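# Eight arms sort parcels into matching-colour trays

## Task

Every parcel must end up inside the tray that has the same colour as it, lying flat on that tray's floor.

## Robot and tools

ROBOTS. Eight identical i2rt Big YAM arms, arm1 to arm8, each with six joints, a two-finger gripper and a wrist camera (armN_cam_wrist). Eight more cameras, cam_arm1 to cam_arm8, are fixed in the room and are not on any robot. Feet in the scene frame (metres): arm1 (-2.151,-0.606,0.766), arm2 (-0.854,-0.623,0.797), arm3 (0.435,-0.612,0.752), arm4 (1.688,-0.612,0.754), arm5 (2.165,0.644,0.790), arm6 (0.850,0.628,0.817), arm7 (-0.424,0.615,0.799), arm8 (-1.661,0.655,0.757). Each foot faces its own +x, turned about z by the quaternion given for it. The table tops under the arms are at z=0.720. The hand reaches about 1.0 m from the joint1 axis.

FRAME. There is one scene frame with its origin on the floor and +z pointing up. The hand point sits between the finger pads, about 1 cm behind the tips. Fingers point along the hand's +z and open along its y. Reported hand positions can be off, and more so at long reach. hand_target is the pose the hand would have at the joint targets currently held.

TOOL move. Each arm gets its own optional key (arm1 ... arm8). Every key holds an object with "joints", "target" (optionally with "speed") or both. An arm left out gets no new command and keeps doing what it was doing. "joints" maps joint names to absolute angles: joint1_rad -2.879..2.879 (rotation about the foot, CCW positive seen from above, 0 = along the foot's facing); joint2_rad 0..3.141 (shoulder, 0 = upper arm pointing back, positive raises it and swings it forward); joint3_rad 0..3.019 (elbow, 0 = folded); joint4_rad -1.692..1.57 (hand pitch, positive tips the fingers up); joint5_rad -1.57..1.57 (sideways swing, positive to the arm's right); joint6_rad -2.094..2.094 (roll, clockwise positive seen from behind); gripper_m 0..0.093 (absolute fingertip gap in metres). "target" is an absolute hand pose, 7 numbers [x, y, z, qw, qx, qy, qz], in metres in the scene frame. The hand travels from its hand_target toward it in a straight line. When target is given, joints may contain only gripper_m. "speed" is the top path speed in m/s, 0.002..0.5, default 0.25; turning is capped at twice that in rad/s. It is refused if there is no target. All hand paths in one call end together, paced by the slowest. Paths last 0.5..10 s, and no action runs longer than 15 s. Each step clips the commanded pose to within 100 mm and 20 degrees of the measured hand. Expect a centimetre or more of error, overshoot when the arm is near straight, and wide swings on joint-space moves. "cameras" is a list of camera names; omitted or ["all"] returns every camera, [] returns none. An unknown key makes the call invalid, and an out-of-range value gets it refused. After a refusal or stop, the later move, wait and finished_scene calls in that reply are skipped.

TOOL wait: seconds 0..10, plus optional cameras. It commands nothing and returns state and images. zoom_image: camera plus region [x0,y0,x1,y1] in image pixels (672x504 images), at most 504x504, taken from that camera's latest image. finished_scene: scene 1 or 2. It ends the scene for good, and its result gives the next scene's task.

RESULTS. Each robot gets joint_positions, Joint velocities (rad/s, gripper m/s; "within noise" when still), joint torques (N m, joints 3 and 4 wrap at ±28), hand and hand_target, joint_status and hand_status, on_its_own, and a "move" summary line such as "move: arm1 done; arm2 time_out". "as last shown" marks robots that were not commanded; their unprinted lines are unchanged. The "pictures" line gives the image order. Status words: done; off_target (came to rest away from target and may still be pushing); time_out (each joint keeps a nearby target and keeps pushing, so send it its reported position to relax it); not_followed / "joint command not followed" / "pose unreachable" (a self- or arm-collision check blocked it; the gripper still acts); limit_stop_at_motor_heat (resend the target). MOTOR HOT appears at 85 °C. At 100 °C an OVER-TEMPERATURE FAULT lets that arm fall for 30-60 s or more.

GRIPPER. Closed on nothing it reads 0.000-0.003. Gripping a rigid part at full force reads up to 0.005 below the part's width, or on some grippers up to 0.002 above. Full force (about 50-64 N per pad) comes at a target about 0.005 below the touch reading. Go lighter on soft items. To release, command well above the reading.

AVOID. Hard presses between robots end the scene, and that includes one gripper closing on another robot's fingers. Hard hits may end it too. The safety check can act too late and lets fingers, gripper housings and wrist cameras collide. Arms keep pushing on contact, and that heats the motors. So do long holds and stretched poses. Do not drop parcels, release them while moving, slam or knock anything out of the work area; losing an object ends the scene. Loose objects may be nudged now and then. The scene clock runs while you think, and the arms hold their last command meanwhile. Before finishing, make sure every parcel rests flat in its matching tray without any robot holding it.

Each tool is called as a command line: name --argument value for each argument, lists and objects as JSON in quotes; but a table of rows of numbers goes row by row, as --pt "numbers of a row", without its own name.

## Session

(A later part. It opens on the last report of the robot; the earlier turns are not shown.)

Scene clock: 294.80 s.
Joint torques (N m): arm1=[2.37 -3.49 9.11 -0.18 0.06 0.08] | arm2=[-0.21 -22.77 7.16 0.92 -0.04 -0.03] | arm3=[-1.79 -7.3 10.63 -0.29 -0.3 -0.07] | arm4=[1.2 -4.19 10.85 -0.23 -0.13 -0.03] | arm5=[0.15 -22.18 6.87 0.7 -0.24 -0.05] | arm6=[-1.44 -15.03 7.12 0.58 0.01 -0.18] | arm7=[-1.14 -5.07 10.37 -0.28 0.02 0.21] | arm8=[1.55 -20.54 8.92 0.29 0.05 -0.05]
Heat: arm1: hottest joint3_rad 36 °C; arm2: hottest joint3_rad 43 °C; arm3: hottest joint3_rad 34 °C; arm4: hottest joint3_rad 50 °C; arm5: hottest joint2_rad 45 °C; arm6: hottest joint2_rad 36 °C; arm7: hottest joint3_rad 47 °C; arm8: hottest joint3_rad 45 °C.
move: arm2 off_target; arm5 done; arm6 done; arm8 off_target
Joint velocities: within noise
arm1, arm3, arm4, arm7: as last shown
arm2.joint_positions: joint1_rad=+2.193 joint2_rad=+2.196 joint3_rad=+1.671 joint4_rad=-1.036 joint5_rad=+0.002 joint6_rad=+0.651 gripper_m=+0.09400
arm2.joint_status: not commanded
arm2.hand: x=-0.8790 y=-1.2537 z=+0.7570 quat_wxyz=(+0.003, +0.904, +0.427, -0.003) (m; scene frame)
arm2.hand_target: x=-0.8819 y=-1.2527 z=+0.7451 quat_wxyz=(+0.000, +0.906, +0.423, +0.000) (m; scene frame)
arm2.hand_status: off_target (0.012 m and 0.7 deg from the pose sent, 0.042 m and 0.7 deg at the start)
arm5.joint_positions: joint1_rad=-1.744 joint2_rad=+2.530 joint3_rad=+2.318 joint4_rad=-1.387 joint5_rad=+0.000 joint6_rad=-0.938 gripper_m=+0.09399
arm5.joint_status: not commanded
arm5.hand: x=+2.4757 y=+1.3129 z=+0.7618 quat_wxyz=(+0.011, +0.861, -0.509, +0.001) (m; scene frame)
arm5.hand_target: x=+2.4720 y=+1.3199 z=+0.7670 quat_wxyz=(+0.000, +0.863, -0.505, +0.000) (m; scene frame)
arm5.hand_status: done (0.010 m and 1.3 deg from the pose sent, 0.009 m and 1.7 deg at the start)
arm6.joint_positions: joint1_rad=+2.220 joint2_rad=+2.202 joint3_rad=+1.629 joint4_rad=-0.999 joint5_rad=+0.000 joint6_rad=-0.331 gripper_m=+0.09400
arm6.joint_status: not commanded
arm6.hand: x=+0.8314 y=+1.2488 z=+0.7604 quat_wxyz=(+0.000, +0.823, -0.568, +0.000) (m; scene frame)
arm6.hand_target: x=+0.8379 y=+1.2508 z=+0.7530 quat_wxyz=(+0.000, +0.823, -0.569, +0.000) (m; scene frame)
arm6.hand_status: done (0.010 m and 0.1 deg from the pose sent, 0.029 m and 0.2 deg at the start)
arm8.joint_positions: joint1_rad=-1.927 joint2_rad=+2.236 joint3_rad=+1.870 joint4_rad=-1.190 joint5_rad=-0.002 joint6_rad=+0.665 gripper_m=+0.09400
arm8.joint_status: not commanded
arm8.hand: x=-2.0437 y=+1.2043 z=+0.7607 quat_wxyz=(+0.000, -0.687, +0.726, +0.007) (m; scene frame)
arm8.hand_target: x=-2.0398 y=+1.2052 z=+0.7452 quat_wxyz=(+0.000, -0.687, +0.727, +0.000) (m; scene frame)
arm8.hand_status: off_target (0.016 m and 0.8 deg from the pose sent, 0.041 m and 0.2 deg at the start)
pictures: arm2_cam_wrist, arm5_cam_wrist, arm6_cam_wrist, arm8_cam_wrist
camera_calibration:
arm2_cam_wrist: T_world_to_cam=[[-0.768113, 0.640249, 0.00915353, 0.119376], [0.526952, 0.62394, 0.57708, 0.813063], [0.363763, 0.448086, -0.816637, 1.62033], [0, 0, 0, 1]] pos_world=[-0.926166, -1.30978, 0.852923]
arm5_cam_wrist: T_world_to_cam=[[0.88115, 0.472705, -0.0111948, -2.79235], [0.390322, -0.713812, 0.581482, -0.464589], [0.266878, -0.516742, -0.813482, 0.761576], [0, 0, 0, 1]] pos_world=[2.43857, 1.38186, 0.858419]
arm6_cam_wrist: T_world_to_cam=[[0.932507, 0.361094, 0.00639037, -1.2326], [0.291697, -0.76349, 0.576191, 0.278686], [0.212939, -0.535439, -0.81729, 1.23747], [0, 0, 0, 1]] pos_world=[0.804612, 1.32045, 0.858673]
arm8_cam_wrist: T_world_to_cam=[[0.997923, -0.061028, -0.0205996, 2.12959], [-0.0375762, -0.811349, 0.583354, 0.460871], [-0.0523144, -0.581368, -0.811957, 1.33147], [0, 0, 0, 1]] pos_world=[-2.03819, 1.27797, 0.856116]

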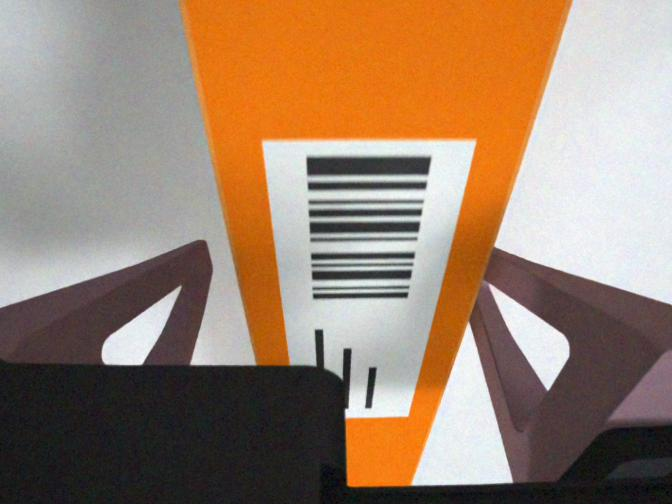

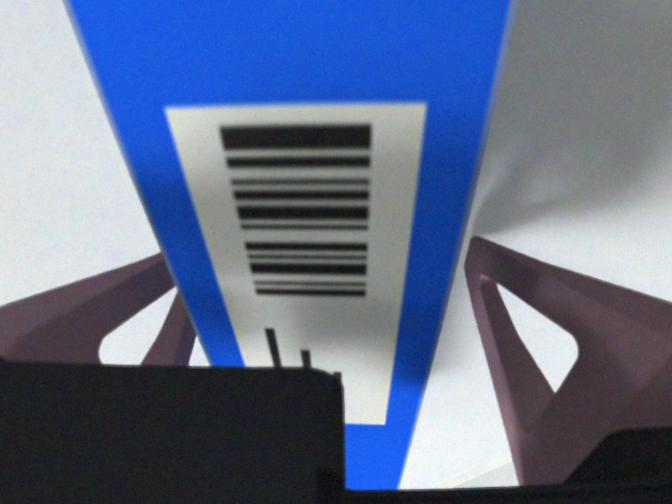

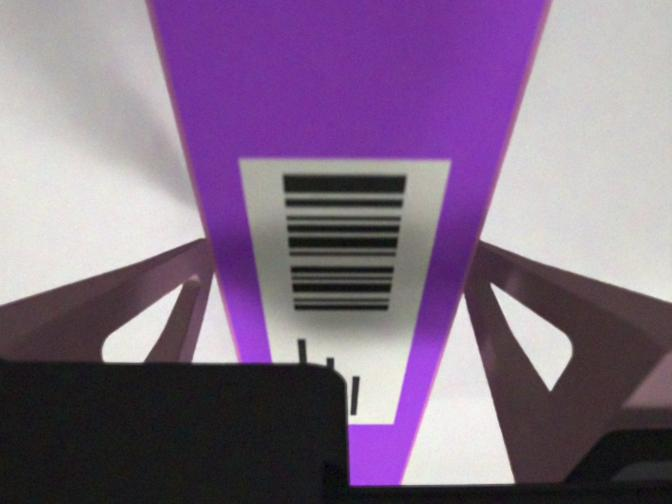

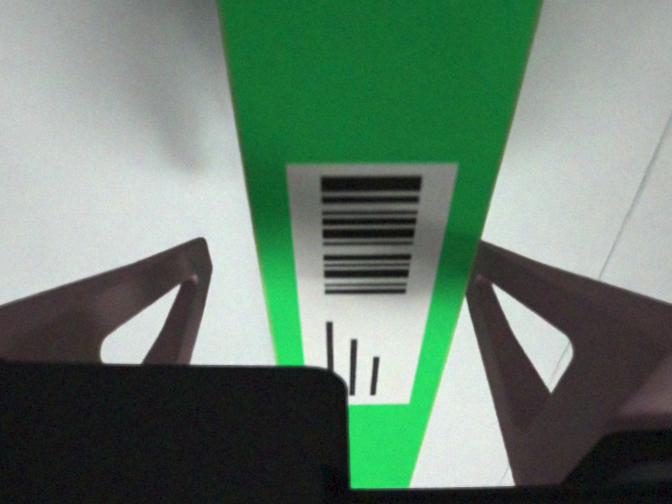

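move --arm2 '{"joints":{"gripper_m":0.047}}' --arm5 '{"joints":{"gripper_m":0.047}}' --arm6 '{"joints":{"gripper_m":0.047}}' --arm8 '{"target":[-2.036,1.2055,0.735,0,-0.6865,0.7271,0],"speed":0.05}' --cameras '["arm8_cam_wrist"]'

move --arm8 '{"joints":{"gripper_m":0.047}}' --arm2 '{"target":[-0.882,-1.253,0.95,0,0.906,0.4226,0],"speed":0.15}' --arm5 '{"target":[2.472,1.320,0.95,0,-0.8634,0.5045,0],"speed":0.15}' --arm6 '{"target":[0.838,1.251,0.95,0,-0.8226,0.5686,0],"speed":0.15}' --cameras '["arm8_cam_wrist","arm2_cam_wrist"]'

Scene clock: 306.77 s.
Joint torques (N m): arm1=[2.08 -3.9 9.07 -0.1 0.04 0.05] | arm2=[-0.21 -22.71 7.17 0.91 -0.02 -0.03] | arm3=[-1.67 -7.3 10.63 -0.27 -0.3 -0.06] | arm4=[1.2 -4.19 10.85 -0.23 -0.13 -0.03] | arm5=[-0.32 -21.95 6.83 0.69 -0.26 -0.05] | arm6=[-1.44 -15.15 7.15 0.59 0 -0.17] | arm7=[-1.08 -4.89 10.37 -0.24 0.01 0.19] | arm8=[1.2 -20.31 8.73 0.31 0.06 -0.11]
Heat: arm1: hottest joint3_rad 36 °C; arm2: hottest joint3_rad 41 °C; arm3: hottest joint3_rad 34 °C; arm4: hottest joint3_rad 50 °C; arm5: hottest joint2_rad 46 °C; arm6: hottest joint2_rad 37 °C; arm7: hottest joint3_rad 47 °C; arm8: hottest joint3_rad 42 °C.
move: arm2 off_target; arm5 off_target; arm6 off_target; arm8 off_target
Joint velocities: within noise
arm1, arm3, arm4, arm7: as last shown
arm2.joint_positions: joint1_rad=+2.193 joint2_rad=+2.196 joint3_rad=+1.671 joint4_rad=-1.035 joint5_rad=+0.002 joint6_rad=+0.651 gripper_m=+0.05851
arm2.joint_status: gripper_m off_target (ended at +0.05854, target +0.04700)
arm2.hand: x=-0.8790 y=-1.2539 z=+0.7570 quat_wxyz=(+0.004, +0.904, +0.427, -0.003) (m; scene frame)
arm2.hand_target: x=-0.8820 y=-1.2527 z=+0.7451 quat_wxyz=(+0.000, +0.906, +0.423, +0.000) (m; scene frame)
arm2.hand_status: not commanded
arm5.joint_positions: joint1_rad=-1.743 joint2_rad=+2.530 joint3_rad=+2.318 joint4_rad=-1.387 joint5_rad=+0.000 joint6_rad=-0.939 gripper_m=+0.05857
arm5.joint_status: gripper_m off_target (ended at +0.05861, target +0.04700)
arm5.hand: x=+2.4750 y=+1.3133 z=+0.7618 quat_wxyz=(+0.010, +0.861, -0.508, +0.001) (m; scene frame)
arm5.hand_target: x=+2.4719 y=+1.3200 z=+0.7670 quat_wxyz=(+0.000, +0.863, -0.504, +0.000) (m; scene frame)
arm5.hand_status: not commanded
arm6.joint_positions: joint1_rad=+2.220 joint2_rad=+2.202 joint3_rad=+1.629 joint4_rad=-0.999 joint5_rad=+0.000 joint6_rad=-0.332 gripper_m=+0.05942
arm6.joint_status: gripper_m off_target (ended at +0.05945, target +0.04700)
arm6.hand: x=+0.8314 y=+1.2488 z=+0.7604 quat_wxyz=(+0.000, +0.823, -0.568, +0.000) (m; scene frame)
arm6.hand_target: x=+0.8379 y=+1.2508 z=+0.7530 quat_wxyz=(+0.000, +0.823, -0.569, +0.000) (m; scene frame)
arm6.hand_status: not commanded
arm8.joint_positions: joint1_rad=-1.931 joint2_rad=+2.238 joint3_rad=+1.852 joint4_rad=-1.166 joint5_rad=-0.002 joint6_rad=+0.663 gripper_m=+0.09400
arm8.joint_status: not commanded
arm8.hand: x=-2.0407 y=+1.2049 z=+0.7531 quat_wxyz=(+0.000, -0.686, +0.728, +0.009) (m; scene frame)
arm8.hand_target: x=-2.0357 y=+1.2051 z=+0.7352 quat_wxyz=(+0.000, -0.687, +0.727, +0.000) (m; scene frame)
arm8.hand_status: off_target (0.019 m and 1.0 deg from the pose sent, 0.027 m and 0.8 deg at the start)
pictures: arm8_cam_wrist
camera_calibration:
arm8_cam_wrist: T_world_to_cam=[[0.997677, -0.064059, -0.0231534, 2.13161], [-0.0387441, -0.813266, 0.580601, 0.467899], [-0.0560226, -0.578355, -0.813859, 1.31597], [0, 0, 0, 1]] pos_world=[-2.0348, 1.27818, 0.84871]

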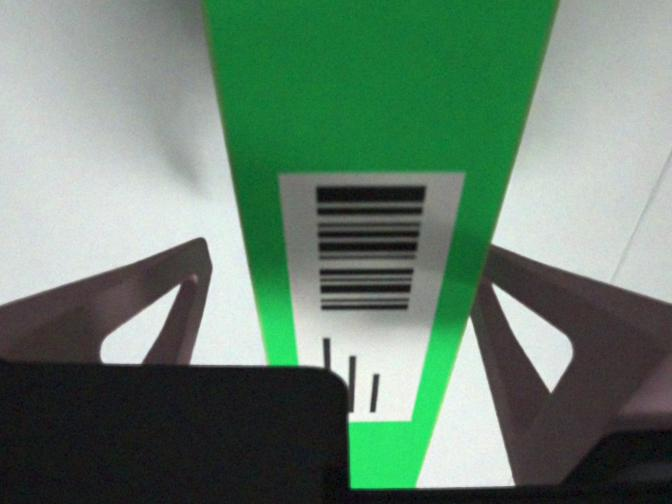

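Scene clock: 308.93 s.
Joint torques (N m): arm1=[2.43 -3.9 9.06 -0.16 0.05 0.08] | arm2=[-0.26 -23.82 11.84 0.13 -0.01 -0.03] | arm3=[-1.73 -7.3 10.65 -0.29 -0.3 -0.06] | arm4=[1.2 -4.19 10.85 -0.23 -0.13 -0.03] | arm5=[-0.38 -22.83 10.17 -0.1 -0.24 -0.11] | arm6=[-1.44 -17.49 12.4 -0.27 0.04 -0.17] | arm7=[-1.2 -5.01 10.43 -0.27 0.03 0.21] | arm8=[1.44 -20.48 8.79 0.24 0.05 -0.07]
Heat: arm1: hottest joint3_rad 36 °C; arm2: hottest joint3_rad 41 °C; arm3: hottest joint3_rad 34 °C; arm4: hottest joint3_rad 50 °C; arm5: hottest joint2_rad 45 °C; arm6: hottest joint2_rad 38 °C; arm7: hottest joint3_rad 47 °C; arm8: hottest joint2_rad 42 °C.
move: arm2 off_target; arm5 off_target; arm6 off_target; arm8 off_target
Joint velocities: arm1=[within noise] | arm2=[-0.015 -0.005 0.017 0.007 0.051 0.154 -0.001] | arm3=[within noise] | arm4=[within noise] | arm5=[within noise] | arm6=[within noise] | arm7=[within noise] | arm8=[within noise]
arm1, arm3, arm4, arm7: as last shown
arm2.joint_positions: joint1_rad=+2.193 joint2_rad=+2.030 joint3_rad=+1.871 joint4_rad=-1.451 joint5_rad=+0.002 joint6_rad=+0.651 gripper_m=+0.05851
arm2.joint_status: not commanded
arm2.hand: x=-0.8784 y=-1.2408 z=+0.9303 quat_wxyz=(-0.018, +0.904, +0.427, +0.008) (m; scene frame)
arm2.hand_target: x=-0.8820 y=-1.2522 z=+0.9500 quat_wxyz=(+0.000, +0.906, +0.423, +0.000) (m; scene frame)
arm2.hand_status: off_target (0.023 m and 2.4 deg from the pose sent, 0.193 m and 0.7 deg at the start)
arm5.joint_positions: joint1_rad=-1.743 joint2_rad=+2.436 joint3_rad=+2.543 joint4_rad=-1.675 joint5_rad=-0.001 joint6_rad=-0.939 gripper_m=+0.05857
arm5.joint_status: not commanded
arm5.hand: x=+2.4731 y=+1.3098 z=+0.9148 quat_wxyz=(-0.005, +0.861, -0.508, +0.000) (m; scene frame)
arm5.hand_target: x=+2.4711 y=+1.3181 z=+0.9495 quat_wxyz=(-0.035, +0.863, -0.504, -0.004) (m; scene frame)
arm5.hand_status: off_target (0.037 m and 0.7 deg from the pose sent, 0.188 m and 1.3 deg at the start; a joint's target at an end of its range on 32 of 65 steps)
arm6.joint_positions: joint1_rad=+2.220 joint2_rad=+2.039 joint3_rad=+1.784 joint4_rad=-1.389 joint5_rad=+0.000 joint6_rad=-0.332 gripper_m=+0.05942
arm6.joint_status: not commanded
arm6.hand: x=+0.8320 y=+1.2329 z=+0.9131 quat_wxyz=(+0.029, +0.823, -0.567, +0.022) (m; scene frame)
arm6.hand_target: x=+0.8379 y=+1.2491 z=+0.9501 quat_wxyz=(+0.000, +0.823, -0.569, +0.000) (m; scene frame)
arm6.hand_status: off_target (0.042 m and 4.2 deg from the pose sent, 0.190 m and 0.1 deg at the start)
arm8.joint_positions: joint1_rad=-1.931 joint2_rad=+2.238 joint3_rad=+1.852 joint4_rad=-1.165 joint5_rad=-0.002 joint6_rad=+0.663 gripper_m=+0.06002
arm8.joint_status: gripper_m off_target (ended at +0.06004, target +0.04700)
arm8.hand: x=-2.0408 y=+1.2050 z=+0.7531 quat_wxyz=(+0.000, -0.686, +0.728, +0.009) (m; scene frame)
arm8.hand_target: x=-2.0358 y=+1.2051 z=+0.7352 quat_wxyz=(+0.000, -0.687, +0.727, +0.000) (m; scene frame)
arm8.hand_status: not commanded
pictures: arm2_cam_wrist, arm8_cam_wrist
camera_calibration:
arm2_cam_wrist: T_world_to_cam=[[-0.768138, 0.639132, 0.0383995, 0.0813477], [0.525664, 0.595254, 0.607741, 0.639372], [0.365569, 0.487015, -0.793206, 1.78394], [0, 0, 0, 1]] pos_world=[-0.925762, -1.30138, 1.02333]
arm8_cam_wrist: T_world_to_cam=[[0.997674, -0.0640018, -0.0234545, 2.13179], [-0.038543, -0.813483, 0.580311, 0.468914], [-0.0562208, -0.578057, -0.814057, 1.31542], [0, 0, 0, 1]] pos_world=[-2.0348, 1.27828, 0.848709]

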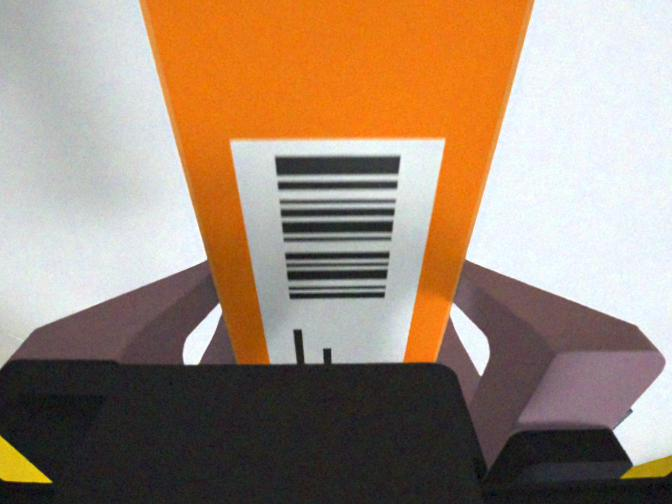

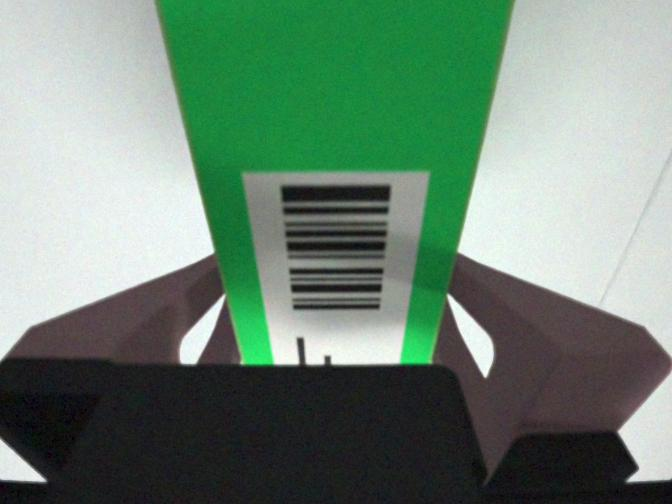

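move --arm8 '{"target":[-2.036,1.2055,0.95,0,-0.6865,0.7271,0],"speed":0.15}' --arm2 '{"joints":{"joint2_rad":1.0,"joint3_rad":1.05,"joint4_rad":-1.62,"joint5_rad":0}}' --arm5 '{"joints":{"joint2_rad":1.0,"joint3_rad":1.05,"joint4_rad":-1.62,"joint5_rad":0}}' --arm6 '{"joints":{"joint2_rad":1.0,"joint3_rad":1.05,"joint4_rad":-1.62,"joint5_rad":0}}' --cameras '["cam_arm8"]'

move --arm8 '{"joints":{"joint2_rad":1.0,"joint3_rad":1.05,"joint4_rad":-1.62,"joint5_rad":0}}' --arm2 '{"joints":{"joint1_rad":-2.05,"joint6_rad":0.43}}' --arm5 '{"joints":{"joint1_rad":1.52,"joint6_rad":-0.31}}' --arm6 '{"joints":{"joint1_rad":-1.28,"joint6_rad":-0.32}}' --cameras '["arm2_cam_wrist","arm5_cam_wrist","arm6_cam_wrist","arm8_cam_wrist"]'

Scene clock: 323.60 s.
Joint torques (N m): arm1=[2.26 -3.96 9.03 -0.14 0.04 0.07] | arm2=[-0.26 -6.53 8.31 0.38 -0.01 -0.03] | arm3=[-1.67 -7.24 10.61 -0.31 -0.29 -0.07] | arm4=[1.2 -4.19 10.85 -0.23 -0.13 -0.03] | arm5=[-0.79 -3.14 7.13 0.43 -0.17 -0.06] | arm6=[-1.32 -4.19 8.69 -0.01 0 -0.17] | arm7=[-0.97 -5.19 10.41 -0.27 0 0.2] | arm8=[1.38 -22.36 14.78 -0.76 -0.01 -0.07]
Heat: arm1: hottest joint3_rad 36 °C; arm2: hottest joint3_rad 41 °C; arm3: hottest joint3_rad 34 °C; arm4: hottest joint3_rad 50 °C; arm5: hottest joint2_rad 44 °C; arm6: hottest joint3_rad 39 °C; arm7: hottest joint3_rad 47 °C; arm8: hottest joint2_rad 44 °C.
move: arm2 done; arm5 done; arm6 done; arm8 off_target
Joint velocities: within noise
arm1, arm3, arm4, arm7: as last shown
arm2.joint_positions: joint1_rad=+2.193 joint2_rad=+1.008 joint3_rad=+1.051 joint4_rad=-1.616 joint5_rad=+0.002 joint6_rad=+0.651 gripper_m=+0.05851
arm2.joint_status: all done
arm2.hand: x=-0.8646 y=-0.8812 z=+1.0548 quat_wxyz=(-0.002, +0.904, +0.427, +0.000) (m; scene frame)
arm2.hand_target: x=-0.8657 y=-0.8790 z=+1.0563 quat_wxyz=(+0.000, +0.906, +0.423, +0.000) (m; scene frame)
arm2.hand_status: not commanded
arm5.joint_positions: joint1_rad=-1.743 joint2_rad=+1.009 joint3_rad=+1.045 joint4_rad=-1.624 joint5_rad=-0.001 joint6_rad=-0.939 gripper_m=+0.05857
arm5.joint_status: all done
arm5.hand: x=+2.2711 y=+0.8737 z=+1.0472 quat_wxyz=(+0.005, +0.861, -0.508, +0.001) (m; scene frame)
arm5.hand_target: x=+2.2700 y=+0.8753 z=+1.0512 quat_wxyz=(-0.004, +0.863, -0.504, +0.000) (m; scene frame)
arm5.hand_status: not commanded
arm6.joint_positions: joint1_rad=+2.220 joint2_rad=+1.015 joint3_rad=+1.046 joint4_rad=-1.616 joint5_rad=+0.000 joint6_rad=-0.332 gripper_m=+0.05942
arm6.joint_status: all done
arm6.hand: x=+0.8429 y=+0.8861 z=+1.0712 quat_wxyz=(+0.006, +0.823, -0.568, +0.004) (m; scene frame)
arm6.hand_target: x=+0.8455 y=+0.8843 z=+1.0763 quat_wxyz=(+0.000, +0.823, -0.569, +0.000) (m; scene frame)
arm6.hand_status: not commanded
arm8.joint_positions: joint1_rad=-1.931 joint2_rad=+2.147 joint3_rad=+2.153 joint4_rad=-1.627 joint5_rad=+0.000 joint6_rad=+0.662 gripper_m=+0.06002
arm8.joint_status: not commanded
arm8.hand: x=-2.0330 y=+1.1943 z=+0.9248 quat_wxyz=(-0.004, -0.686, +0.727, -0.025) (m; scene frame)
arm8.hand_target: x=-2.0353 y=+1.2045 z=+0.9499 quat_wxyz=(+0.000, -0.687, +0.727, +0.000) (m; scene frame)
arm8.hand_status: off_target (0.028 m and 2.9 deg from the pose sent, 0.197 m and 1.1 deg at the start)
pictures: cam_arm8

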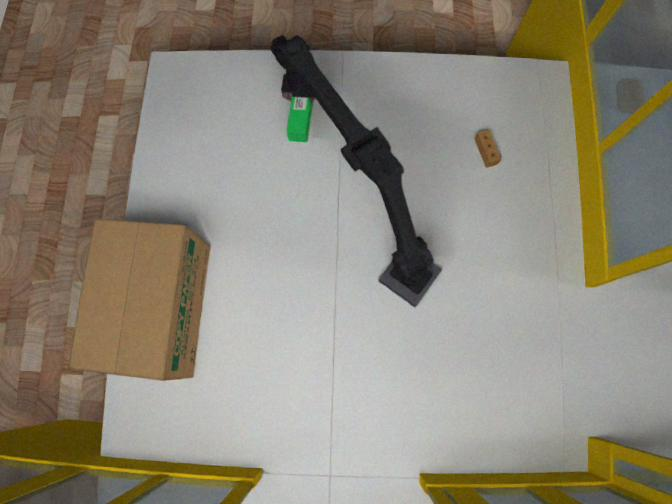

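Scene clock: 326.43 s.
Joint torques (N m): arm1=[2.02 -4.07 9.16 -0.24 0.04 0.08] | arm2=[-0.38 -6.77 8.32 0.36 -0.04 -0.18] | arm3=[-1.73 -7.24 10.67 -0.31 -0.31 -0.07] | arm4=[1.2 -4.13 10.85 -0.23 -0.13 -0.03] | arm5=[-0.21 -3.49 7.19 0.43 -0.13 0.07] | arm6=[-1.32 -4.07 8.7 -0.01 -0.02 -0.02] | arm7=[-1.14 -4.78 10.4 -0.28 0.02 0.21] | arm8=[1.32 -5.13 9.57 -0.01 -0.04 -0.09]
Heat: arm1: hottest joint3_rad 36 °C; arm2: hottest joint3_rad 41 °C; arm3: hottest joint3_rad 34 °C; arm4: hottest joint3_rad 50 °C; arm5: hottest joint2_rad 44 °C; arm6: hottest joint2_rad 38 °C; arm7: hottest joint3_rad 47 °C; arm8: hottest joint2_rad 43 °C.
move: arm2 done; arm5 done; arm6 done; arm8 done
Joint velocities: within noise
arm1.joint_positions: joint1_rad=+1.537 joint2_rad=+0.999 joint3_rad=+1.045 joint4_rad=-1.608 joint5_rad=+0.001 joint6_rad=-0.007 gripper_m=+0.09398
arm1.joint_status: not commanded
arm1.hand: x=-2.0378 y=-0.3726 z=+1.0215 quat_wxyz=(-0.003, +0.531, -0.847, +0.003) (m; scene frame)
arm1.hand_target: x=-2.0416 y=-0.3727 z=+1.0230 quat_wxyz=(+0.001, +0.534, -0.846, +0.005) (m; scene frame)
arm1.hand_status: not commanded
arm2.joint_positions: joint1_rad=-2.042 joint2_rad=+1.010 joint3_rad=+1.051 joint4_rad=-1.616 joint5_rad=+0.002 joint6_rad=+0.442 gripper_m=+0.05854
arm2.joint_status: all done
arm2.hand: x=-0.6196 y=-0.5140 z=+1.0546 quat_wxyz=(+0.002, -0.002, -1.000, +0.001) (m; scene frame)
arm2.hand_target: x=-0.6213 y=-0.5167 z=+1.0566 quat_wxyz=(+0.000, +0.000, -1.000, -0.001) (m; scene frame)
arm2.hand_status: not commanded
arm3.joint_positions: joint1_rad=+0.214 joint2_rad=+1.011 joint3_rad=+1.033 joint4_rad=-1.608 joint5_rad=+0.004 joint6_rad=-0.408 gripper_m=+0.09396
arm3.joint_status: not commanded
arm3.hand: x=+0.1979 y=-0.5132 z=+1.0009 quat_wxyz=(-0.002, +1.000, +0.006, +0.011) (m; scene frame)
arm3.hand_target: x=+0.1993 y=-0.5107 z=+1.0100 quat_wxyz=(-0.003, +1.000, +0.000, +0.003) (m; scene frame)
arm3.hand_status: not commanded
arm4.joint_positions: joint1_rad=+0.187 joint2_rad=+1.005 joint3_rad=+1.043 joint4_rad=-1.609 joint5_rad=+0.002 joint6_rad=+0.008 gripper_m=+0.09398
arm4.joint_status: not commanded
arm4.hand: x=+1.7992 y=-0.3754 z=+1.0053 quat_wxyz=(+0.007, +0.536, -0.844, +0.002) (m; scene frame)
arm4.hand_target: x=+1.7953 y=-0.3752 z=+1.0093 quat_wxyz=(+0.007, +0.545, -0.839, +0.001) (m; scene frame)
arm4.hand_status: not commanded
arm5.joint_positions: joint1_rad=+1.512 joint2_rad=+1.009 joint3_rad=+1.045 joint4_rad=-1.623 joint5_rad=-0.001 joint6_rad=-0.320 gripper_m=+0.05853
arm5.joint_status: all done
arm5.hand: x=+2.0832 y=+0.4003 z=+1.0435 quat_wxyz=(-0.004, +0.707, +0.707, +0.011) (m; scene frame)
arm5.hand_target: x=+2.0848 y=+0.3990 z=+1.0476 quat_wxyz=(-0.001, +0.708, +0.706, +0.003) (m; scene frame)
arm5.hand_status: not commanded
arm6.joint_positions: joint1_rad=-1.271 joint2_rad=+1.015 joint3_rad=+1.046 joint4_rad=-1.616 joint5_rad=+0.001 joint6_rad=-0.327 gripper_m=+0.05942
arm6.joint_status: all done
arm6.hand: x=+0.7693 y=+0.3833 z=+1.0712 quat_wxyz=(+0.004, -0.704, -0.710, -0.006) (m; scene frame)
arm6.hand_target: x=+0.7678 y=+0.3859 z=+1.0763 quat_wxyz=(+0.000, -0.710, -0.705, +0.000) (m; scene frame)
arm6.hand_status: not commanded
arm7.joint_positions: joint1_rad=-1.241 joint2_rad=+1.004 joint3_rad=+1.048 joint4_rad=-1.609 joint5_rad=-0.002 joint6_rad=-0.009 gripper_m=+0.09395
arm7.joint_status: not commanded
arm7.hand: x=-0.5025 y=+0.3678 z=+1.0557 quat_wxyz=(-0.001, -0.805, -0.593, +0.001) (m; scene frame)
arm7.hand_target: x=-0.5042 y=+0.3712 z=+1.0577 quat_wxyz=(+0.001, -0.810, -0.586, +0.000) (m; scene frame)
arm7.hand_status: not commanded
arm8.joint_positions: joint1_rad=-1.931 joint2_rad=+1.012 joint3_rad=+1.054 joint4_rad=-1.624 joint5_rad=+0.000 joint6_rad=+0.662 gripper_m=+0.06002
arm8.joint_status: all done
arm8.hand: x=-1.8070 y=+0.8674 z=+1.0150 quat_wxyz=(-0.001, -0.686, +0.727, -0.006) (m; scene frame)
arm8.hand_target: x=-1.8050 y=+0.8671 z=+1.0165 quat_wxyz=(+0.000, -0.687, +0.727, +0.000) (m; scene frame)
arm8.hand_status: not commanded
pictures: arm2_cam_wrist, arm5_cam_wrist, arm6_cam_wrist, arm8_cam_wrist
camera_calibration:
arm2_cam_wrist: T_world_to_cam=[[-0.00883531, -0.999855, 0.0145581, -0.535976], [-0.810076, 0.0156923, 0.586115, -1.10752], [-0.586259, -0.00661466, -0.810097, 0.60822], [0, 0, 0, 1]] pos_world=[-0.545333, -0.514495, 1.14965]
arm5_cam_wrist: T_world_to_cam=[[-0.999922, 0.0117079, -0.00432385, 2.08399], [0.00691863, 0.808312, 0.588714, -0.944737], [0.0103876, 0.588639, -0.80833, 0.710373], [0, 0, 0, 1]] pos_world=[2.08298, 0.32109, 1.13941]
arm6_cam_wrist: T_world_to_cam=[[-0.99986, -0.0163992, 0.00320972, 0.770541], [-0.0114059, 0.810139, 0.586126, -0.923813], [-0.0122123, 0.586008, -0.810213, 0.77692], [0, 0, 0, 1]] pos_world=[0.769385, 0.305772, 1.16847]
arm8_cam_wrist: T_world_to_cam=[[0.997995, -0.0632334, -0.0028784, 1.86215], [-0.0488845, -0.798822, 0.599578, 0.000312067], [-0.0402127, -0.598235, -0.800311, 1.37907], [0, 0, 0, 1]] pos_world=[-1.80295, 0.943006, 1.10886]

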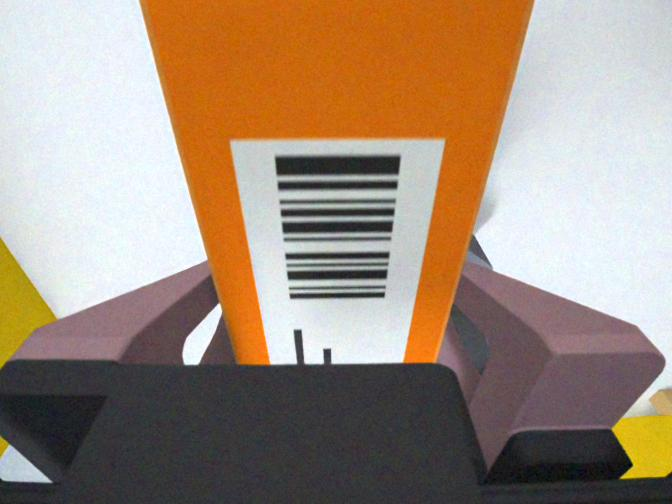

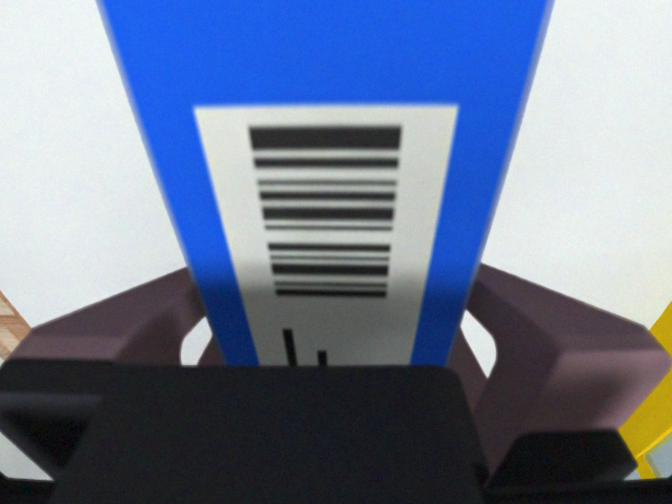

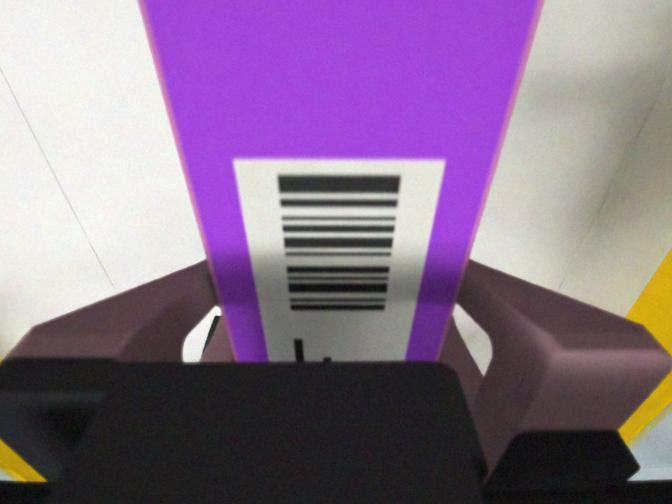

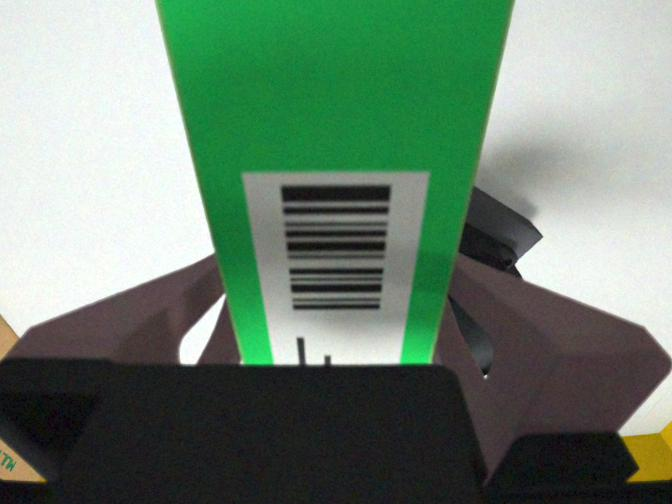

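move --arm8 '{"joints":{"joint1_rad":0.30,"joint6_rad":-0.30}}' --arm2 '{"target":[-0.21,-0.33,0.90,0,0,1,0],"speed":0.3}' --arm5 '{"target":[1.96,0.0,0.90,0,0.7071,0.7071,0],"speed":0.3}' --cameras '["cam_arm2","cam_arm5","cam_arm8"]'

Scene clock: 344.90 s.
Joint torques (N m): arm1=[2.37 -3.43 9.13 -0.1 0.03 0.06] | arm2=[-0.44 -25.41 12.15 0.14 0.02 -0.19] | arm3=[-1.67 -7.3 10.65 -0.32 -0.3 -0.07] | arm4=[1.2 -4.19 10.85 -0.23 -0.13 -0.03] | arm5=[0.15 -19.49 10.09 -0.05 -0.1 0.02] | arm6=[-1.32 -4.13 8.7 -0.02 -0.02 -0.02] | arm7=[-1.08 -5.07 10.37 -0.28 0.01 0.21] | arm8=[2.61 -5.25 9.61 -0.03 -0.1 -0.09]
Heat: arm1: hottest joint3_rad 36 °C; arm2: hottest joint3_rad 41 °C; arm3: hottest joint3_rad 34 °C; arm4: hottest joint3_rad 50 °C; arm5: hottest joint3_rad 40 °C; arm6: hottest joint3_rad 37 °C; arm7: hottest joint3_rad 47 °C; arm8: hottest joint3_rad 40 °C.
move: arm2 off_target; arm5 off_target; arm8 done
Joint velocities: within noise
arm1, arm3, arm4, arm6, arm7: as last shown
arm2.joint_positions: joint1_rad=-2.045 joint2_rad=+2.283 joint3_rad=+2.204 joint4_rad=-1.511 joint5_rad=+0.002 joint6_rad=+0.441 gripper_m=+0.05854
arm2.joint_status: not commanded
arm2.hand: x=-0.2222 y=-0.3297 z=+0.8941 quat_wxyz=(+0.009, -0.003, -1.000, +0.004) (m; scene frame)
arm2.hand_target: x=-0.2106 y=-0.3303 z=+0.8999 quat_wxyz=(-0.001, +0.000, -1.000, +0.000) (m; scene frame)
arm2.hand_status: off_target (0.014 m and 1.2 deg from the pose sent, 0.475 m and 0.3 deg at the start)
arm5.joint_positions: joint1_rad=+1.517 joint2_rad=+2.176 joint3_rad=+2.009 joint4_rad=-1.438 joint5_rad=-0.001 joint6_rad=-0.316 gripper_m=+0.05854
arm5.joint_status: not commanded
arm5.hand: x=+1.9594 y=+0.0147 z=+0.8800 quat_wxyz=(-0.008, +0.707, +0.707, +0.019) (m; scene frame)
arm5.hand_target: x=+1.9603 y=+0.0010 z=+0.9003 quat_wxyz=(+0.000, +0.707, +0.707, +0.000) (m; scene frame)
arm5.hand_status: off_target (0.025 m and 2.3 deg from the pose sent, 0.443 m and 1.4 deg at the start)
arm8.joint_positions: joint1_rad=+0.294 joint2_rad=+1.012 joint3_rad=+1.054 joint4_rad=-1.624 joint5_rad=+0.000 joint6_rad=-0.293 gripper_m=+0.06002
arm8.joint_status: all done
arm8.hand: x=-1.7404 y=+0.4105 z=+1.0154 quat_wxyz=(+0.002, -0.714, -0.700, -0.005) (m; scene frame)
arm8.hand_target: x=-1.7386 y=+0.4115 z=+1.0169 quat_wxyz=(-0.001, -0.709, -0.705, +0.001) (m; scene frame)
arm8.hand_status: not commanded
pictures: cam_arm2, cam_arm5, cam_arm8

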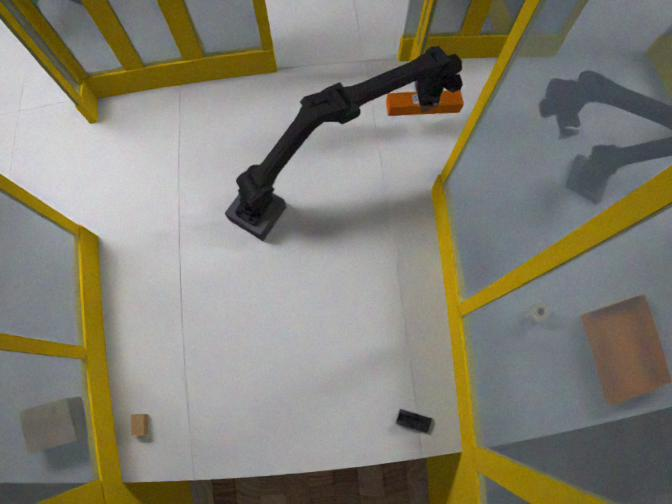

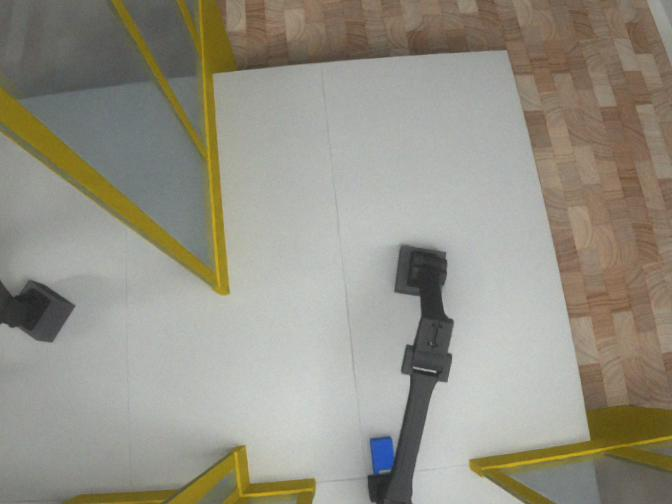

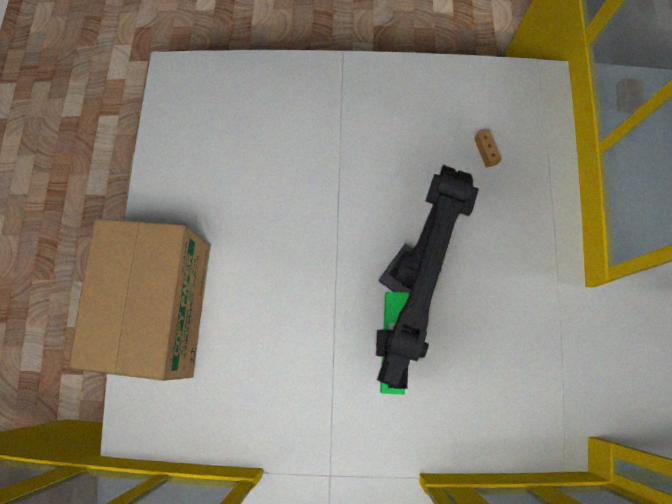

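move --arm8 '{"target":[-1.86,0.02,0.90,0,0.7071,0.7071,0],"speed":0.3}' --arm2 '{"target":[-0.20,-0.33,0.80,0,0,1,0],"speed":0.15}' --arm5 '{"target":[1.96,-0.01,0.80,0,0.7071,0.7071,0],"speed":0.15}' --cameras '["cam_arm3","cam_arm4"]'

Scene clock: 354.83 s.
Joint torques (N m): arm1=[2.02 -3.55 9.1 -0.1 0.05 0.05] | arm2=[-0.38 -26.4 8.35 0.92 0.01 -0.2] | arm3=[-1.73 -7.18 10.63 -0.27 -0.3 -0.06] | arm4=[1.2 -4.19 10.85 -0.23 -0.13 -0.03] | arm5=[0.26 -19.84 6.79 0.87 -0.06 0.02] | arm6=[-1.32 -4.07 8.72 -0.02 -0.02 -0.02] | arm7=[-1.2 -4.89 10.39 -0.21 0.02 0.2] | arm8=[2.43 -20.48 14.74 -0.66 -0.08 -0.1]
Heat: arm1: hottest joint3_rad 36 °C; arm2: hottest joint3_rad 42 °C; arm3: hottest joint3_rad 34 °C; arm4: hottest joint3_rad 50 °C; arm5: hottest joint3_rad 40 °C; arm6: hottest joint3_rad 37 °C; arm7: hottest joint3_rad 47 °C; arm8: hottest joint3_rad 41 °C.
move: arm2 off_target; arm5 done; arm8 off_target
Joint velocities: within noise
arm1, arm3, arm4, arm6, arm7: as last shown
arm2.joint_positions: joint1_rad=-2.051 joint2_rad=+2.376 joint3_rad=+2.152 joint4_rad=-1.344 joint5_rad=+0.002 joint6_rad=+0.436 gripper_m=+0.05854
arm2.joint_status: not commanded
arm2.hand: x=-0.2039 y=-0.3257 z=+0.8109 quat_wxyz=(-0.001, -0.003, -1.000, +0.000) (m; scene frame)
arm2.hand_target: x=-0.2004 y=-0.3300 z=+0.8001 quat_wxyz=(+0.000, +0.000, -1.000, +0.000) (m; scene frame)
arm2.hand_status: off_target (0.012 m and 0.4 deg from the pose sent, 0.097 m and 1.2 deg at the start)
arm5.joint_positions: joint1_rad=+1.521 joint2_rad=+2.277 joint3_rad=+1.966 joint4_rad=-1.273 joint5_rad=-0.001 joint6_rad=-0.312 gripper_m=+0.05854
arm5.joint_status: not commanded
arm5.hand: x=+1.9567 y=-0.0032 z=+0.7976 quat_wxyz=(-0.003, +0.707, +0.708, +0.009) (m; scene frame)
arm5.hand_target: x=+1.9601 y=-0.0100 z=+0.8001 quat_wxyz=(+0.000, +0.707, +0.707, +0.000) (m; scene frame)
arm5.hand_status: done (0.008 m and 1.1 deg from the pose sent, 0.084 m and 2.3 deg at the start)
arm8.joint_positions: joint1_rad=+0.297 joint2_rad=+2.126 joint3_rad=+2.025 joint4_rad=-1.496 joint5_rad=+0.000 joint6_rad=-0.295 gripper_m=+0.06002
arm8.joint_status: not commanded
arm8.hand: x=-1.8601 y=+0.0338 z=+0.8905 quat_wxyz=(+0.005, -0.712, -0.702, -0.011) (m; scene frame)
arm8.hand_target: x=-1.8598 y=+0.0207 z=+0.9001 quat_wxyz=(+0.000, -0.707, -0.707, +0.001) (m; scene frame)
arm8.hand_status: off_target (0.017 m and 1.7 deg from the pose sent, 0.424 m and 1.2 deg at the start)
pictures: cam_arm3, cam_arm4

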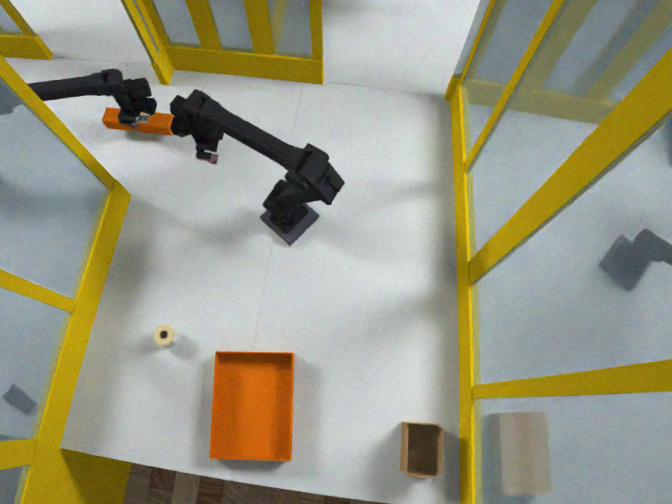

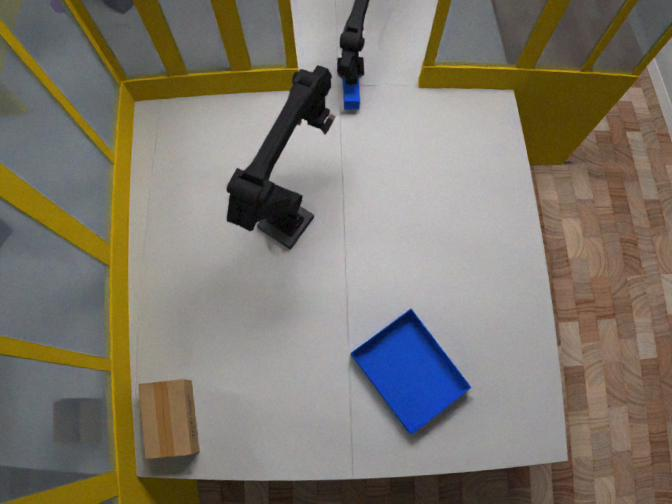

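move --arm8 '{"target":[-1.86,0.01,0.80,0,0.7071,0.7071,0],"speed":0.15}' --arm2 '{"target":[-0.20,-0.33,0.758,0,0,1,0],"speed":0.06}' --arm5 '{"target":[1.96,-0.01,0.768,0,0.7071,0.7071,0],"speed":0.06}' --cameras '[]'

move --arm8 '{"target":[-1.86,0.01,0.757,0,0.7071,0.7071,0],"speed":0.06}' --arm2 '{"target":[-0.20,-0.33,0.746,0,0,1,0],"speed":0.05}' --arm5 '{"target":[1.96,-0.01,0.757,0,0.7071,0.7071,0],"speed":0.05}' --cameras '[]'

Scene clock: 363.97 s.
Joint torques (N m): arm1=[1.79 -3.43 9.06 -0.23 0.03 0.07] | arm2=[-0.38 -26.52 8.23 0.92 0.01 -0.19] | arm3=[-1.73 -7.3 10.62 -0.32 -0.29 -0.07] | arm4=[1.2 -4.19 10.85 -0.23 -0.13 -0.03] | arm5=[-0.38 -18.9 6.56 0.8 -0.07 0.03] | arm6=[-1.32 -4.13 8.7 -0.01 -0.02 -0.02] | arm7=[-0.91 -4.95 10.37 -0.29 0.01 0.2] | arm8=[2.61 -21.66 10.07 0.21 -0.09 -0.08]
Heat: arm1: hottest joint3_rad 36 °C; arm2: hottest joint3_rad 41 °C; arm3: hottest joint3_rad 34 °C; arm4: hottest joint3_rad 50 °C; arm5: hottest joint3_rad 40 °C; arm6: hottest joint3_rad 37 °C; arm7: hottest joint3_rad 47 °C; arm8: hottest joint3_rad 43 °C.
move: arm2 off_target; arm5 done; arm8 done
Joint velocities: within noise
arm1, arm3, arm4, arm6, arm7: as last shown
arm2.joint_positions: joint1_rad=-2.051 joint2_rad=+2.417 joint3_rad=+2.114 joint4_rad=-1.266 joint5_rad=+0.002 joint6_rad=+0.435 gripper_m=+0.05854
arm2.joint_status: not commanded
arm2.hand: x=-0.2036 y=-0.3254 z=+0.7681 quat_wxyz=(-0.001, -0.003, -1.000, +0.000) (m; scene frame)
arm2.hand_target: x=-0.2003 y=-0.3300 z=+0.7581 quat_wxyz=(+0.000, +0.000, -1.000, +0.000) (m; scene frame)
arm2.hand_status: off_target (0.012 m and 0.3 deg from the pose sent, 0.053 m and 0.4 deg at the start)
arm5.joint_positions: joint1_rad=+1.521 joint2_rad=+2.309 joint3_rad=+1.939 joint4_rad=-1.212 joint5_rad=+0.000 joint6_rad=-0.312 gripper_m=+0.05854
arm5.joint_status: not commanded
arm5.hand: x=+1.9566 y=-0.0033 z=+0.7663 quat_wxyz=(-0.003, +0.707, +0.707, +0.009) (m; scene frame)
arm5.hand_target: x=+1.9601 y=-0.0100 z=+0.7681 quat_wxyz=(+0.000, +0.707, +0.707, +0.000) (m; scene frame)
arm5.hand_status: done (0.008 m and 1.0 deg from the pose sent, 0.031 m and 1.1 deg at the start)
arm8.joint_positions: joint1_rad=+0.301 joint2_rad=+2.221 joint3_rad=+1.955 joint4_rad=-1.316 joint5_rad=+0.000 joint6_rad=-0.295 gripper_m=+0.06002
arm8.joint_status: not commanded
arm8.hand: x=-1.8630 y=+0.0153 z=+0.8028 quat_wxyz=(+0.002, -0.711, -0.704, -0.004) (m; scene frame)
arm8.hand_target: x=-1.8600 y=+0.0101 z=+0.8001 quat_wxyz=(+0.000, -0.707, -0.707, +0.000) (m; scene frame)
arm8.hand_status: done (0.007 m and 0.8 deg from the pose sent, 0.094 m and 1.7 deg at the start)
pictures: none
No camera images: "cameras" was empty.

Scene clock: 365.33 s.
Joint torques (N m): arm1=[1.96 -3.84 9.13 -0.14 0.03 0.05] | arm2=[-0.38 -26.29 7.95 0.92 0.01 -0.19] | arm3=[-1.79 -7.24 10.63 -0.28 -0.3 -0.06] | arm4=[1.2 -4.19 10.85 -0.23 -0.13 -0.03] | arm5=[0.03 -19.08 6.42 0.84 -0.04 0.03] | arm6=[-1.26 -4.13 8.68 -0.02 -0.02 -0.02] | arm7=[-1.03 -4.95 10.4 -0.24 0.01 0.2] | arm8=[2.26 -21.13 9.31 0.28 -0.07 -0.07]
Heat: arm1: hottest joint3_rad 36 °C; arm2: hottest joint3_rad 41 °C; arm3: hottest joint3_rad 34 °C; arm4: hottest joint3_rad 50 °C; arm5: hottest joint3_rad 40 °C; arm6: hottest joint3_rad 37 °C; arm7: hottest joint3_rad 47 °C; arm8: hottest joint3_rad 42 °C.
move: arm2 off_target; arm5 done; arm8 off_target
Joint velocities: within noise
arm1, arm3, arm4, arm6, arm7: as last shown
arm2.joint_positions: joint1_rad=-2.051 joint2_rad=+2.426 joint3_rad=+2.109 joint4_rad=-1.245 joint5_rad=+0.002 joint6_rad=+0.435 gripper_m=+0.05854
arm2.joint_status: not commanded
arm2.hand: x=-0.2019 y=-0.3246 z=+0.7601 quat_wxyz=(-0.004, -0.003, -1.000, -0.002) (m; scene frame)
arm2.hand_target: x=-0.2004 y=-0.3300 z=+0.7461 quat_wxyz=(+0.000, +0.000, -1.000, +0.000) (m; scene frame)
arm2.hand_status: off_target (0.015 m and 0.6 deg from the pose sent, 0.023 m and 0.3 deg at the start)
arm5.joint_positions: joint1_rad=+1.521 joint2_rad=+2.315 joint3_rad=+1.933 joint4_rad=-1.191 joint5_rad=+0.000 joint6_rad=-0.311 gripper_m=+0.05854
arm5.joint_status: not commanded
arm5.hand: x=+1.9561 y=-0.0050 z=+0.7602 quat_wxyz=(-0.001, +0.707, +0.707, +0.005) (m; scene frame)
arm5.hand_target: x=+1.9601 y=-0.0099 z=+0.7571 quat_wxyz=(+0.000, +0.707, +0.707, +0.000) (m; scene frame)
arm5.hand_status: done (0.007 m and 0.6 deg from the pose sent, 0.012 m and 1.1 deg at the start)
arm8.joint_positions: joint1_rad=+0.301 joint2_rad=+2.251 joint3_rad=+1.915 joint4_rad=-1.229 joint5_rad=+0.000 joint6_rad=-0.295 gripper_m=+0.06002
arm8.joint_status: not commanded
arm8.hand: x=-1.8641 y=+0.0119 z=+0.7685 quat_wxyz=(-0.002, -0.711, -0.704, +0.003) (m; scene frame)
arm8.hand_target: x=-1.8600 y=+0.0103 z=+0.7570 quat_wxyz=(+0.000, -0.707, -0.707, +0.000) (m; scene frame)
arm8.hand_status: off_target (0.012 m and 0.7 deg from the pose sent, 0.046 m and 0.8 deg at the start)
pictures: none
No camera images: "cameras" was empty.

move --arm8 '{"target":[-1.86,0.01,0.743,0,0.7071,0.7071,0],"speed":0.05}' --arm2 '{"target":[-0.20,-0.33,0.741,0,0,1,0],"speed":0.05}' --arm5 '{"target":[1.96,-0.01,0.753,0,0.7071,0.7071,0],"speed":0.05}' --cameras '["arm2_cam_wrist","cam_arm4"]'

Scene clock: 370.43 s.
Joint torques (N m): arm1=[2.2 -3.55 9.21 -0.23 0.02 0.09] | arm2=[-0.38 -25.88 7.68 1.03 0 -0.19] | arm3=[-1.73 -7.3 10.62 -0.28 -0.29 -0.07] | arm4=[1.2 -4.19 10.85 -0.23 -0.13 -0.03] | arm5=[-0.73 -19.19 6.28 0.94 -0.08 0.06] | arm6=[-1.32 -4.13 8.7 -0.02 -0.02 -0.02] | arm7=[-1.08 -5.01 10.4 -0.28 0.03 0.2] | arm8=[2.67 -20.78 9.06 0.29 -0.09 -0.05]
Heat: arm1: hottest joint3_rad 36 °C; arm2: hottest joint3_rad 41 °C; arm3: hottest joint3_rad 34 °C; arm4: hottest joint3_rad 50 °C; arm5: hottest joint3_rad 41 °C; arm6: hottest joint3_rad 36 °C; arm7: hottest joint3_rad 47 °C; arm8: hottest joint3_rad 41 °C.
move: arm2 off_target; arm5 done; arm8 off_target
Joint velocities: within noise
arm1, arm3, arm4, arm6, arm7: as last shown
arm2.joint_positions: joint1_rad=-2.051 joint2_rad=+2.426 joint3_rad=+2.109 joint4_rad=-1.238 joint5_rad=+0.002 joint6_rad=+0.435 gripper_m=+0.05854
arm2.joint_status: not commanded
arm2.hand: x=-0.2006 y=-0.3240 z=+0.7599 quat_wxyz=(-0.007, -0.003, -1.000, -0.003) (m; scene frame)
arm2.hand_target: x=-0.2005 y=-0.3300 z=+0.7413 quat_wxyz=(+0.000, +0.000, -1.000, +0.000) (m; scene frame)
arm2.hand_status: off_target (0.020 m and 0.9 deg from the pose sent, 0.020 m and 0.6 deg at the start)
arm5.joint_positions: joint1_rad=+1.521 joint2_rad=+2.315 joint3_rad=+1.933 joint4_rad=-1.189 joint5_rad=+0.000 joint6_rad=-0.311 gripper_m=+0.05854
arm5.joint_status: not commanded
arm5.hand: x=+1.9559 y=-0.0057 z=+0.7602 quat_wxyz=(-0.001, +0.707, +0.707, +0.004) (m; scene frame)
arm5.hand_target: x=+1.9601 y=-0.0098 z=+0.7531 quat_wxyz=(+0.000, +0.707, +0.707, +0.000) (m; scene frame)
arm5.hand_status: done (0.009 m and 0.4 deg from the pose sent, 0.010 m and 0.6 deg at the start)
arm8.joint_positions: joint1_rad=+0.301 joint2_rad=+2.263 joint3_rad=+1.904 joint4_rad=-1.202 joint5_rad=+0.000 joint6_rad=-0.295 gripper_m=+0.06002
arm8.joint_status: not commanded
arm8.hand: x=-1.8644 y=+0.0108 z=+0.7570 quat_wxyz=(-0.003, -0.711, -0.704, +0.005) (m; scene frame)
arm8.hand_target: x=-1.8599 y=+0.0104 z=+0.7431 quat_wxyz=(+0.000, -0.707, -0.707, +0.000) (m; scene frame)
arm8.hand_status: off_target (0.015 m and 0.8 deg from the pose sent, 0.026 m and 0.7 deg at the start)
pictures: arm2_cam_wrist, cam_arm4
camera_calibration:
arm2_cam_wrist: T_world_to_cam=[[-0.0108912, -0.999919, 0.00653382, -0.332337], [-0.8199, 0.0126705, 0.572367, -0.590808], [-0.572403, 0.000876707, -0.819972, 0.62914], [0, 0, 0, 1]] pos_world=[-0.127901, -0.325375, 0.856208]

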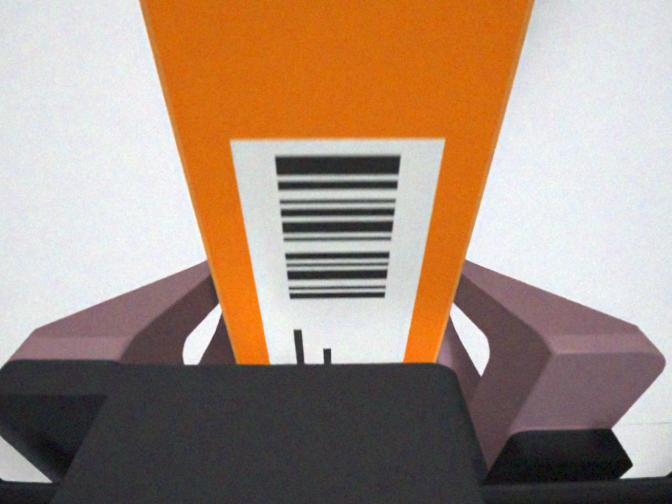

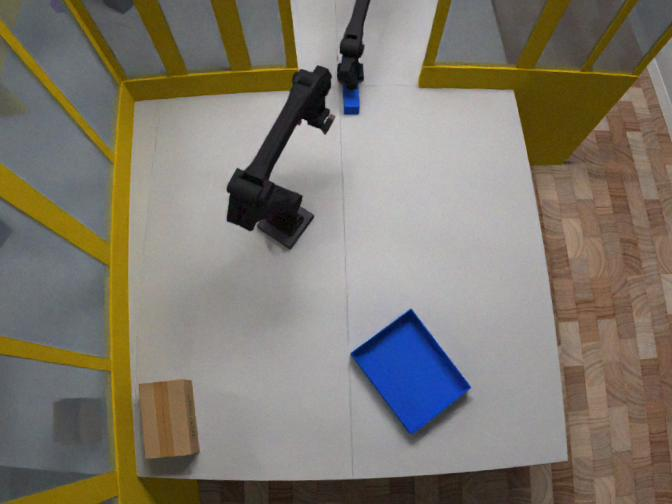

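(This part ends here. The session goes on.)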